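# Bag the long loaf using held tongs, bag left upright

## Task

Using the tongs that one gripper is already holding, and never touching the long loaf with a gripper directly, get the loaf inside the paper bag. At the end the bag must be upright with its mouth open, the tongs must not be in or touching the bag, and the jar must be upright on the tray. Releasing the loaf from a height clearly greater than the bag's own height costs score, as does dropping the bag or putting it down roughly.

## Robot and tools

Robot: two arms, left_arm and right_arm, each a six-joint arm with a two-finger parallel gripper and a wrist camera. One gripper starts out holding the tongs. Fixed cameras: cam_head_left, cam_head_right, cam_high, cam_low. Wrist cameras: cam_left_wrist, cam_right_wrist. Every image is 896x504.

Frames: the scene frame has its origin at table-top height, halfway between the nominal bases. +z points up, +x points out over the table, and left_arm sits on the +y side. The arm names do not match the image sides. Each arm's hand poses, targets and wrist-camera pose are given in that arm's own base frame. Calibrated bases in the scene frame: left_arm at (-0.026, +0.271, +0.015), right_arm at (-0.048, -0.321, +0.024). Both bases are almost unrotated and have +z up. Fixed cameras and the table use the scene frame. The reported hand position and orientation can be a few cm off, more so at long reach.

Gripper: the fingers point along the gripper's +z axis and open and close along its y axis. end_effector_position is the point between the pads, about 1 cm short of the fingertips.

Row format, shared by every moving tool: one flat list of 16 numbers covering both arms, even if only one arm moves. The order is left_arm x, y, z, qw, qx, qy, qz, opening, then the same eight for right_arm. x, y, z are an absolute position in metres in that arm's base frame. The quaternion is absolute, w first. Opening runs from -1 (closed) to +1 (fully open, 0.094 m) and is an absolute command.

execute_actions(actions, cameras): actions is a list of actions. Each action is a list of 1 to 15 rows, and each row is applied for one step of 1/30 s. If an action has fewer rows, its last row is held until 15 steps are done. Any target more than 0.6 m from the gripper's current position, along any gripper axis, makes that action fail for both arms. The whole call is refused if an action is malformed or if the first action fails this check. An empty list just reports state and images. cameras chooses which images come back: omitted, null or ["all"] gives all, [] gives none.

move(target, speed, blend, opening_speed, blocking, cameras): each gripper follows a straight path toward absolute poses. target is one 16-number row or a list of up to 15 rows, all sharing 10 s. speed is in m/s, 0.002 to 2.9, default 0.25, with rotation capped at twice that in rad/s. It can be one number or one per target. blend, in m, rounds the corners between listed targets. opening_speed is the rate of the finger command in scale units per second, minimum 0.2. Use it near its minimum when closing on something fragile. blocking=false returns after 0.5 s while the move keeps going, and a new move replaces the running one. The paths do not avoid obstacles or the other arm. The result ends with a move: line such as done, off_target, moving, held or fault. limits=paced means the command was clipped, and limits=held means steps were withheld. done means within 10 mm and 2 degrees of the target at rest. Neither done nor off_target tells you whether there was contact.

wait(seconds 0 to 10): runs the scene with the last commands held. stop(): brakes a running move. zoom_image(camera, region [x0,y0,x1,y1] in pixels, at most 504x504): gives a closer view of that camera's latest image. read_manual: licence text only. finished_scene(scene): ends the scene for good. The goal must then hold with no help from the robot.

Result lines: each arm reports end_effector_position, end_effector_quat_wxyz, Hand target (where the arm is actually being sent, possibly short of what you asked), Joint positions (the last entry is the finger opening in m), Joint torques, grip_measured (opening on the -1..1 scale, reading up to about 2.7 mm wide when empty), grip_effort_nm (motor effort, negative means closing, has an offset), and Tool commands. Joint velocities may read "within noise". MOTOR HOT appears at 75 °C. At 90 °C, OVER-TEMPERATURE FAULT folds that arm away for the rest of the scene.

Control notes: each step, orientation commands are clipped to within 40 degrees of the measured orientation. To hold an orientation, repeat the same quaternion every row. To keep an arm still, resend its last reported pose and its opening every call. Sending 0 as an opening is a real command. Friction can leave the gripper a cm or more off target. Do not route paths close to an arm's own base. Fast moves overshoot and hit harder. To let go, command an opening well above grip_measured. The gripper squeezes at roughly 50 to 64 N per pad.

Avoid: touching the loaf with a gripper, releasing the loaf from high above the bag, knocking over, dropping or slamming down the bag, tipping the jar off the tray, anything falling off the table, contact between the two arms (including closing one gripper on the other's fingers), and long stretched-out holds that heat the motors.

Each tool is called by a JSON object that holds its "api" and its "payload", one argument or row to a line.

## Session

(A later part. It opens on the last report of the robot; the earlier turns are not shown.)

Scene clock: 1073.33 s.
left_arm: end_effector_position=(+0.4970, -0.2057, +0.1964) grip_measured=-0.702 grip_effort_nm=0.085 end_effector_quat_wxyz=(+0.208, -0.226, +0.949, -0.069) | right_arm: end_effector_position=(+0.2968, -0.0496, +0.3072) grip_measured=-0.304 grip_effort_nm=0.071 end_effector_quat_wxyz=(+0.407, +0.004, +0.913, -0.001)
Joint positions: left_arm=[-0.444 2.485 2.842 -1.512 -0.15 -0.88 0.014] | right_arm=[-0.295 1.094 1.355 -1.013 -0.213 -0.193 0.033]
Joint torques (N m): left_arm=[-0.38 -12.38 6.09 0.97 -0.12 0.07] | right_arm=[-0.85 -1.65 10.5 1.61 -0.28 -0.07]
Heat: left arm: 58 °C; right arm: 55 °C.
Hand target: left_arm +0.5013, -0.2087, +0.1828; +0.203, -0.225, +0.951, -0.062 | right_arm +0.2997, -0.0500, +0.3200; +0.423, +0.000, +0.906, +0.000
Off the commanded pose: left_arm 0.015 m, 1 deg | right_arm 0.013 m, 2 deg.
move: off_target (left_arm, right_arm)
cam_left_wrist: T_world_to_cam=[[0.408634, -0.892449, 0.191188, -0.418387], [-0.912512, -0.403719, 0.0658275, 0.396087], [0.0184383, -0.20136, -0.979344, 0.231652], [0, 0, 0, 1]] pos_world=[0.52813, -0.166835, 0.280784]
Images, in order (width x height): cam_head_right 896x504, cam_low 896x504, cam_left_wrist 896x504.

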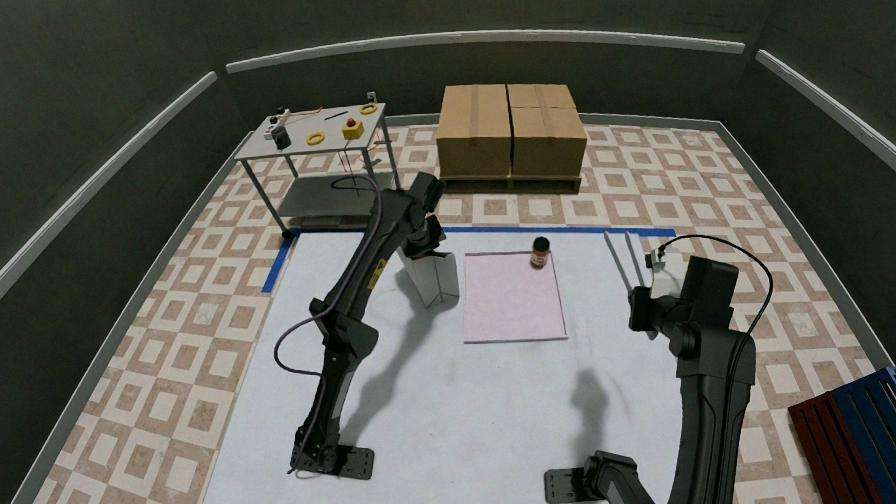

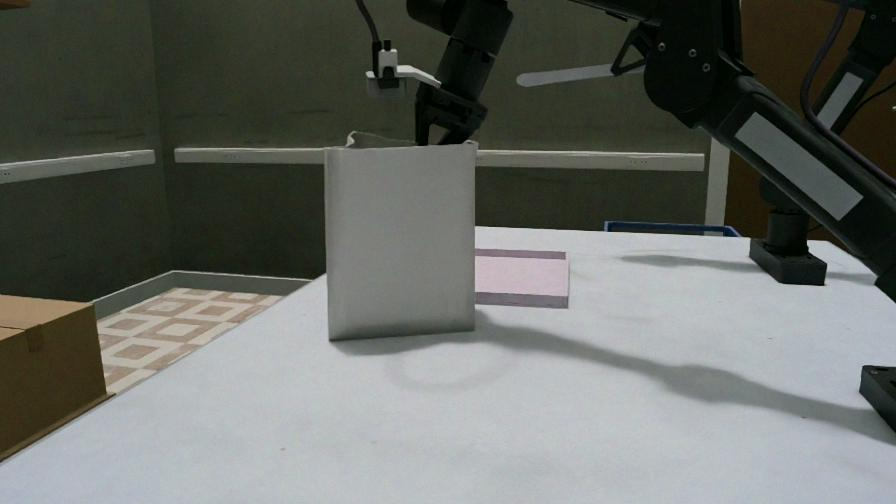

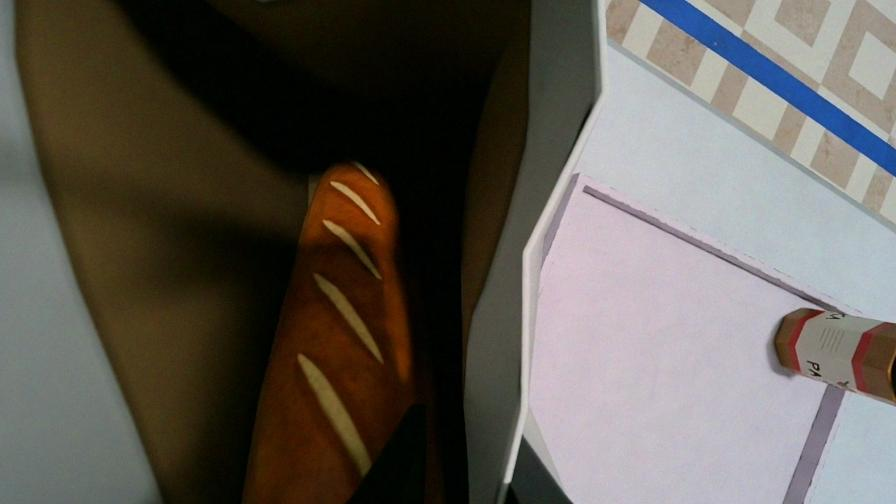

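{"api": "move", "payload": {
  "target": [
    [0.506,-0.217,0.183,0.208,-0.226,0.949,-0.069,-0.7,0.30,-0.05,0.32,0.4226,0,0.9063,0,-0.3024]
  ],
  "speed": 0.03,
  "cameras": ["cam_low","cam_head_right","cam_left_wrist"]
}}

Scene clock: 1078.60 s.
left_arm: end_effector_position=(+0.5002, -0.2122, +0.1989) grip_measured=-0.702 grip_effort_nm=0.081 end_effector_quat_wxyz=(+0.217, -0.224, +0.947, -0.077) | right_arm: end_effector_position=(+0.2968, -0.0496, +0.3072) grip_measured=-0.304 grip_effort_nm=0.076 end_effector_quat_wxyz=(+0.407, +0.004, +0.913, -0.001)
Joint positions: left_arm=[-0.452 2.485 2.842 -1.488 -0.15 -0.882 0.014] | right_arm=[-0.295 1.094 1.355 -1.013 -0.213 -0.193 0.033]
Joint torques (N m): left_arm=[-0.55 -12.05 6.01 1.1 -0.16 -0.03] | right_arm=[-0.85 -1.65 10.48 1.61 -0.28 -0.07]
Heat: left arm: 58 °C; right arm: 55 °C.
Hand target: left_arm +0.5051, -0.2167, +0.1828; +0.211, -0.226, +0.948, -0.071 | right_arm +0.2997, -0.0500, +0.3200; +0.423, +0.000, +0.906, +0.000
Off the commanded pose: left_arm 0.018 m, 1 deg | right_arm 0.013 m, 2 deg.
move: off_target (left_arm, right_arm)
cam_left_wrist: T_world_to_cam=[[0.398307, -0.892828, 0.210258, -0.424704], [-0.916445, -0.396974, 0.0504, 0.402642], [0.0384686, -0.212765, -0.976346, 0.219644], [0, 0, 0, 1]] pos_world=[0.529712, -0.172617, 0.283453]
Images, in order (width x height): cam_head_right 896x504, cam_low 896x504, cam_left_wrist 896x504.

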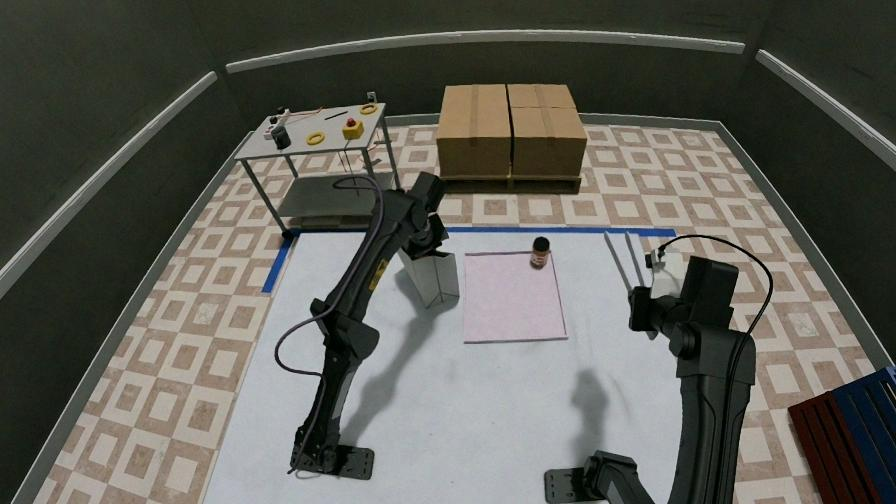

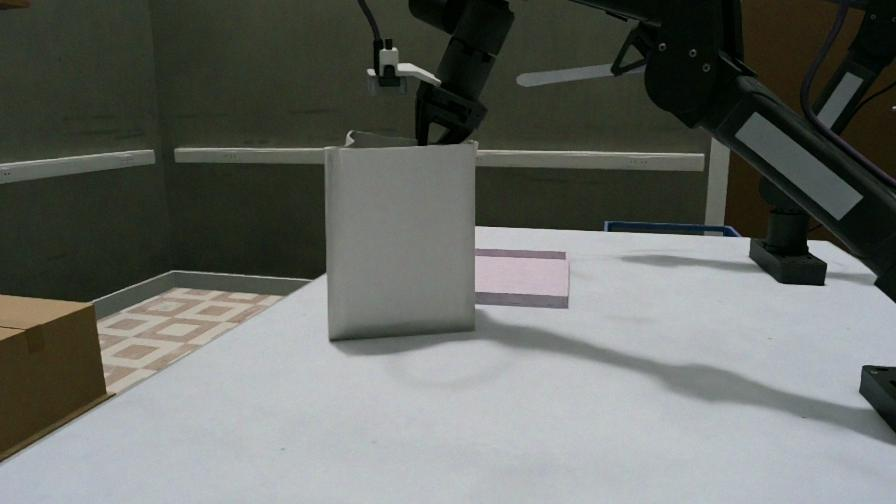

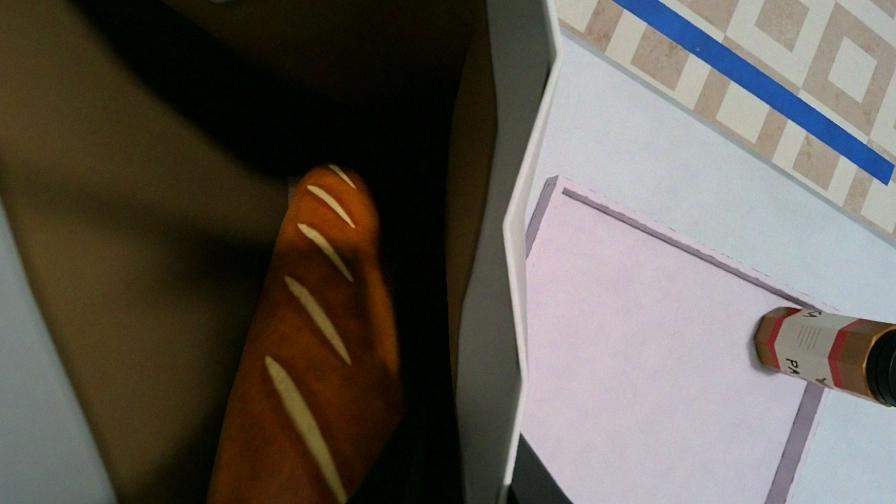

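{"api": "move", "payload": {
  "target": [
    [0.452,-0.208,0.295,0.217,-0.224,0.947,-0.077,-0.7,0.30,-0.05,0.32,0.4226,0,0.9063,0,-0.3024],
    [0.40,-0.10,0.34,0.217,-0.224,0.947,-0.077,-0.7,0.30,-0.05,0.32,0.4226,0,0.9063,0,-0.3024]
  ],
  "speed": [0.04,0.1]
}}

{"api": "zoom_image", "payload": {
  "camera": "cam_head_right",
  "region": [300, 200, 600, 370]
}}

{"api": "wait", "payload": {
  "seconds": 1,
  "cameras": ["cam_low","cam_high","cam_head_left"]
}}

Scene clock: 1091.27 s.
left_arm: end_effector_position=(+0.4097, -0.1034, +0.3331) grip_measured=-0.702 grip_effort_nm=0.085 end_effector_quat_wxyz=(+0.256, -0.225, +0.935, -0.100) | right_arm: end_effector_position=(+0.2968, -0.0496, +0.3072) grip_measured=-0.304 grip_effort_nm=0.085 end_effector_quat_wxyz=(+0.407, +0.004, +0.913, -0.001)
Joint positions: left_arm=[-0.283 1.94 2.491 -1.571 -0.078 -0.734 0.014] | right_arm=[-0.295 1.094 1.355 -1.013 -0.213 -0.193 0.033]
Joint torques (N m): left_arm=[0.14 -13.34 3.14 1.06 -0.02 0.15] | right_arm=[-0.85 -1.63 10.5 1.61 -0.28 -0.07]
Heat: left arm: 62 °C; right arm: 55 °C.
Hand target: left_arm +0.4002, -0.1000, +0.3394; +0.258, -0.220, +0.936, -0.099 | right_arm +0.2997, -0.0500, +0.3200; +0.423, +0.000, +0.906, +0.000
Off the commanded pose: left_arm 0.012 m, 5 deg | right_arm 0.013 m, 2 deg.
elbow stopped short (left arm): the move would have taken joint 3 (elbow) straighter than the controller allows.
joint sent to its limit (left arm) — joint 4 (wrist pitch), lower limit. The joint targets are off in orientation, not in position.
move: off_target (left_arm, right_arm)
cam_left_wrist: T_world_to_cam=[[0.381828, -0.88415, 0.269232, -0.33167], [-0.91551, -0.401749, -0.0209477, 0.379018], [0.126684, -0.238486, -0.962848, 0.334124], [0, 0, 0, 1]] pos_world=[0.431307, -0.061292, 0.418946]
cam_right_wrist: T_world_to_cam=[[0.000138315, -0.999904, 0.0138837, -0.0525125], [-0.921245, -0.00552792, -0.388944, 0.432471], [0.388983, -0.0127365, -0.921157, 0.254791], [0, 0, 0, 1]] pos_world=[0.29931, -0.0468716, 0.403639]

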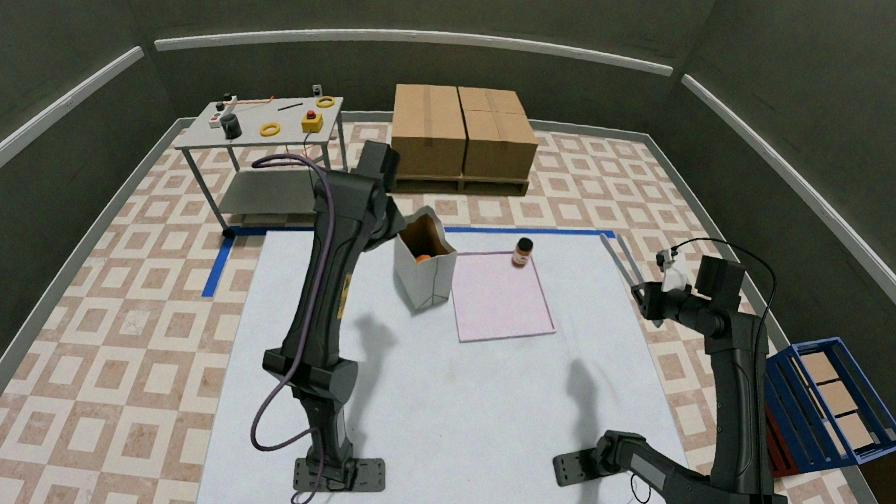

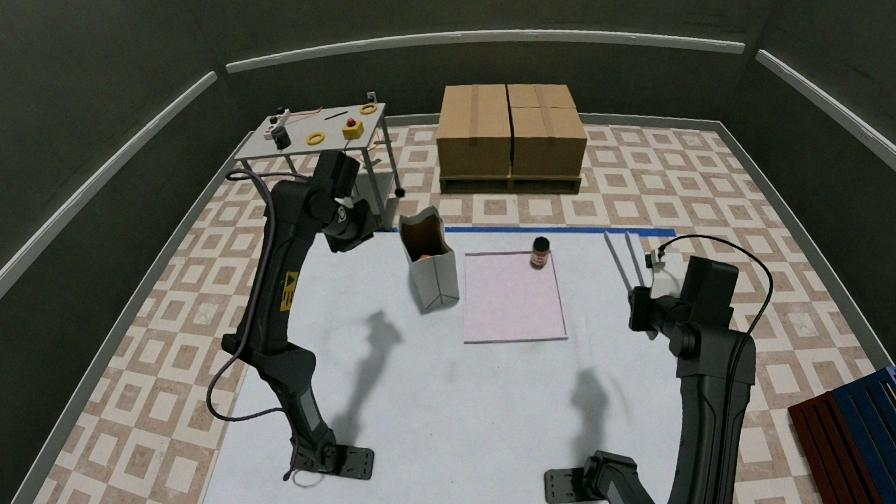

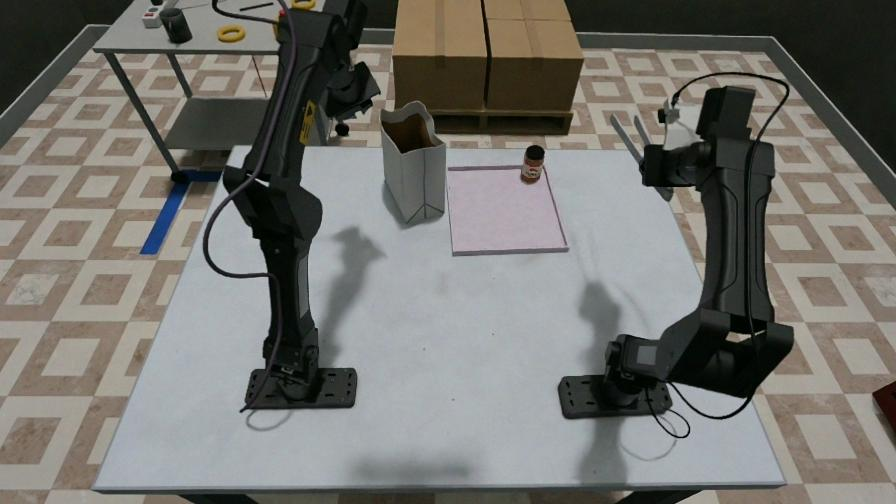

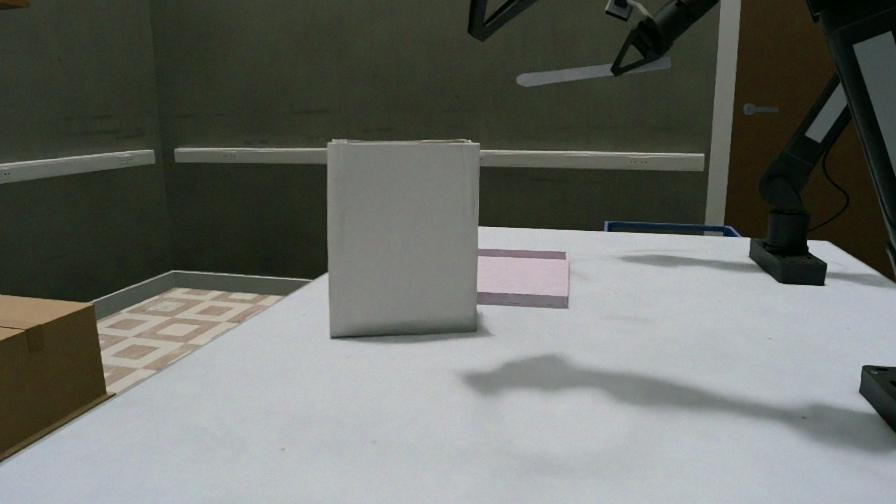

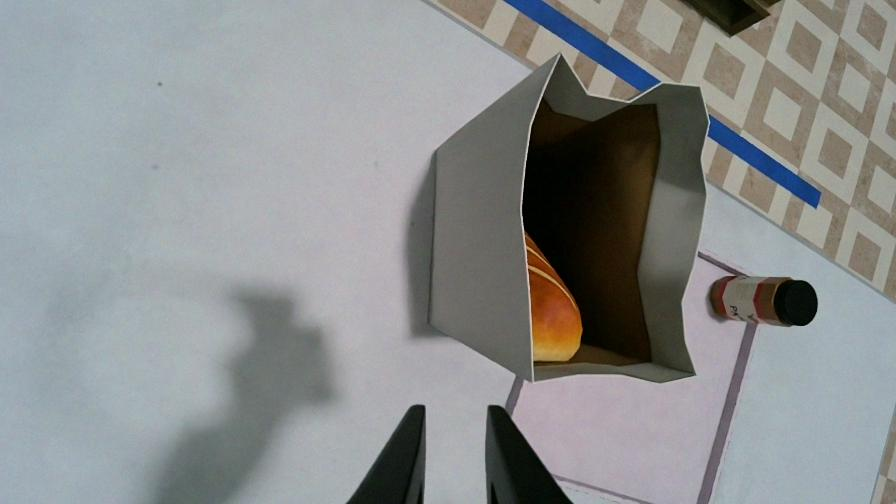

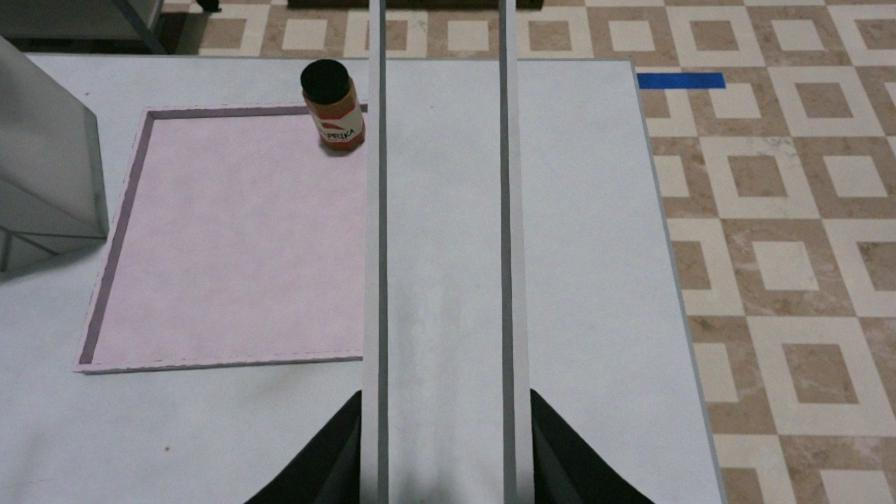

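Scaled by 1.680.

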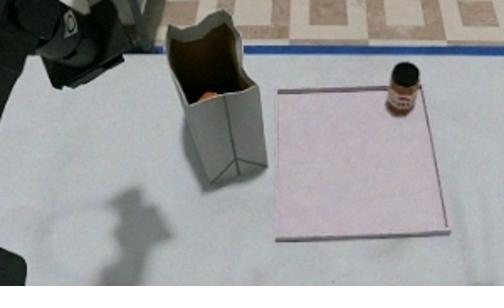

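Scene clock: 1092.27 s.
left_arm: end_effector_position=(+0.4097, -0.1034, +0.3331) grip_measured=-0.702 grip_effort_nm=0.085 end_effector_quat_wxyz=(+0.256, -0.225, +0.935, -0.100) | right_arm: end_effector_position=(+0.2968, -0.0496, +0.3072) grip_measured=-0.304 grip_effort_nm=0.071 end_effector_quat_wxyz=(+0.407, +0.004, +0.913, -0.001)
Joint positions: left_arm=[-0.283 1.94 2.491 -1.571 -0.078 -0.733 0.014] | right_arm=[-0.295 1.094 1.355 -1.013 -0.213 -0.193 0.033]
Joint torques (N m): left_arm=[0.17 -13.34 3.33 1.06 -0.07 0.16] | right_arm=[-0.85 -1.63 10.5 1.61 -0.28 -0.07]
Heat: left arm: 62 °C; right arm: 55 °C.
Hand target: left_arm +0.4002, -0.1000, +0.3394; +0.258, -0.220, +0.936, -0.099 | right_arm +0.2997, -0.0500, +0.3200; +0.423, +0.000, +0.906, +0.000
Tool commands: left_gripper/opening=-0.7 right_gripper/opening=-0.3024
Off the commanded pose: left_arm 0.012 m, 5 deg | right_arm 0.013 m, 2 deg.
wait: 1.00 s; at rest by 0.17 s
Images, in order (width x height): cam_head_left 896x504, cam_high 896x504, cam_low 896x504.

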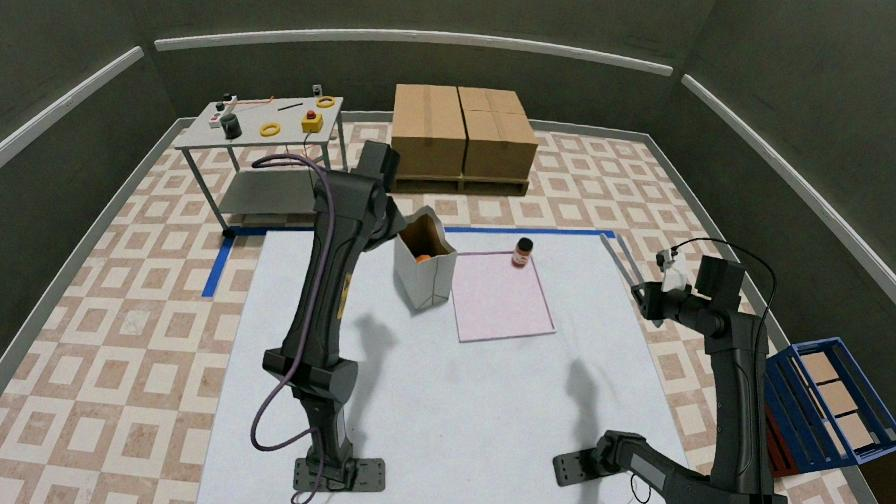

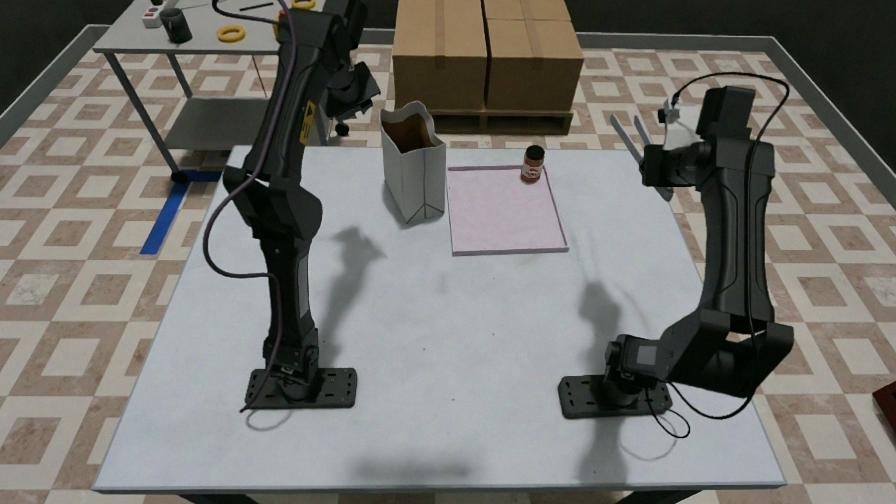

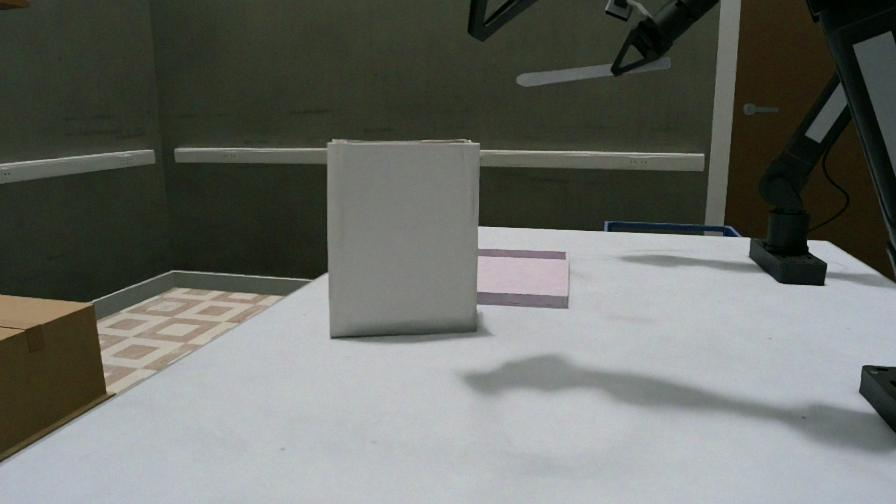

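Bag stands open with the loaf inside, stable.

{"api": "finished_scene", "payload": {
  "scene": 2
}}

The scene is finished: the task was done.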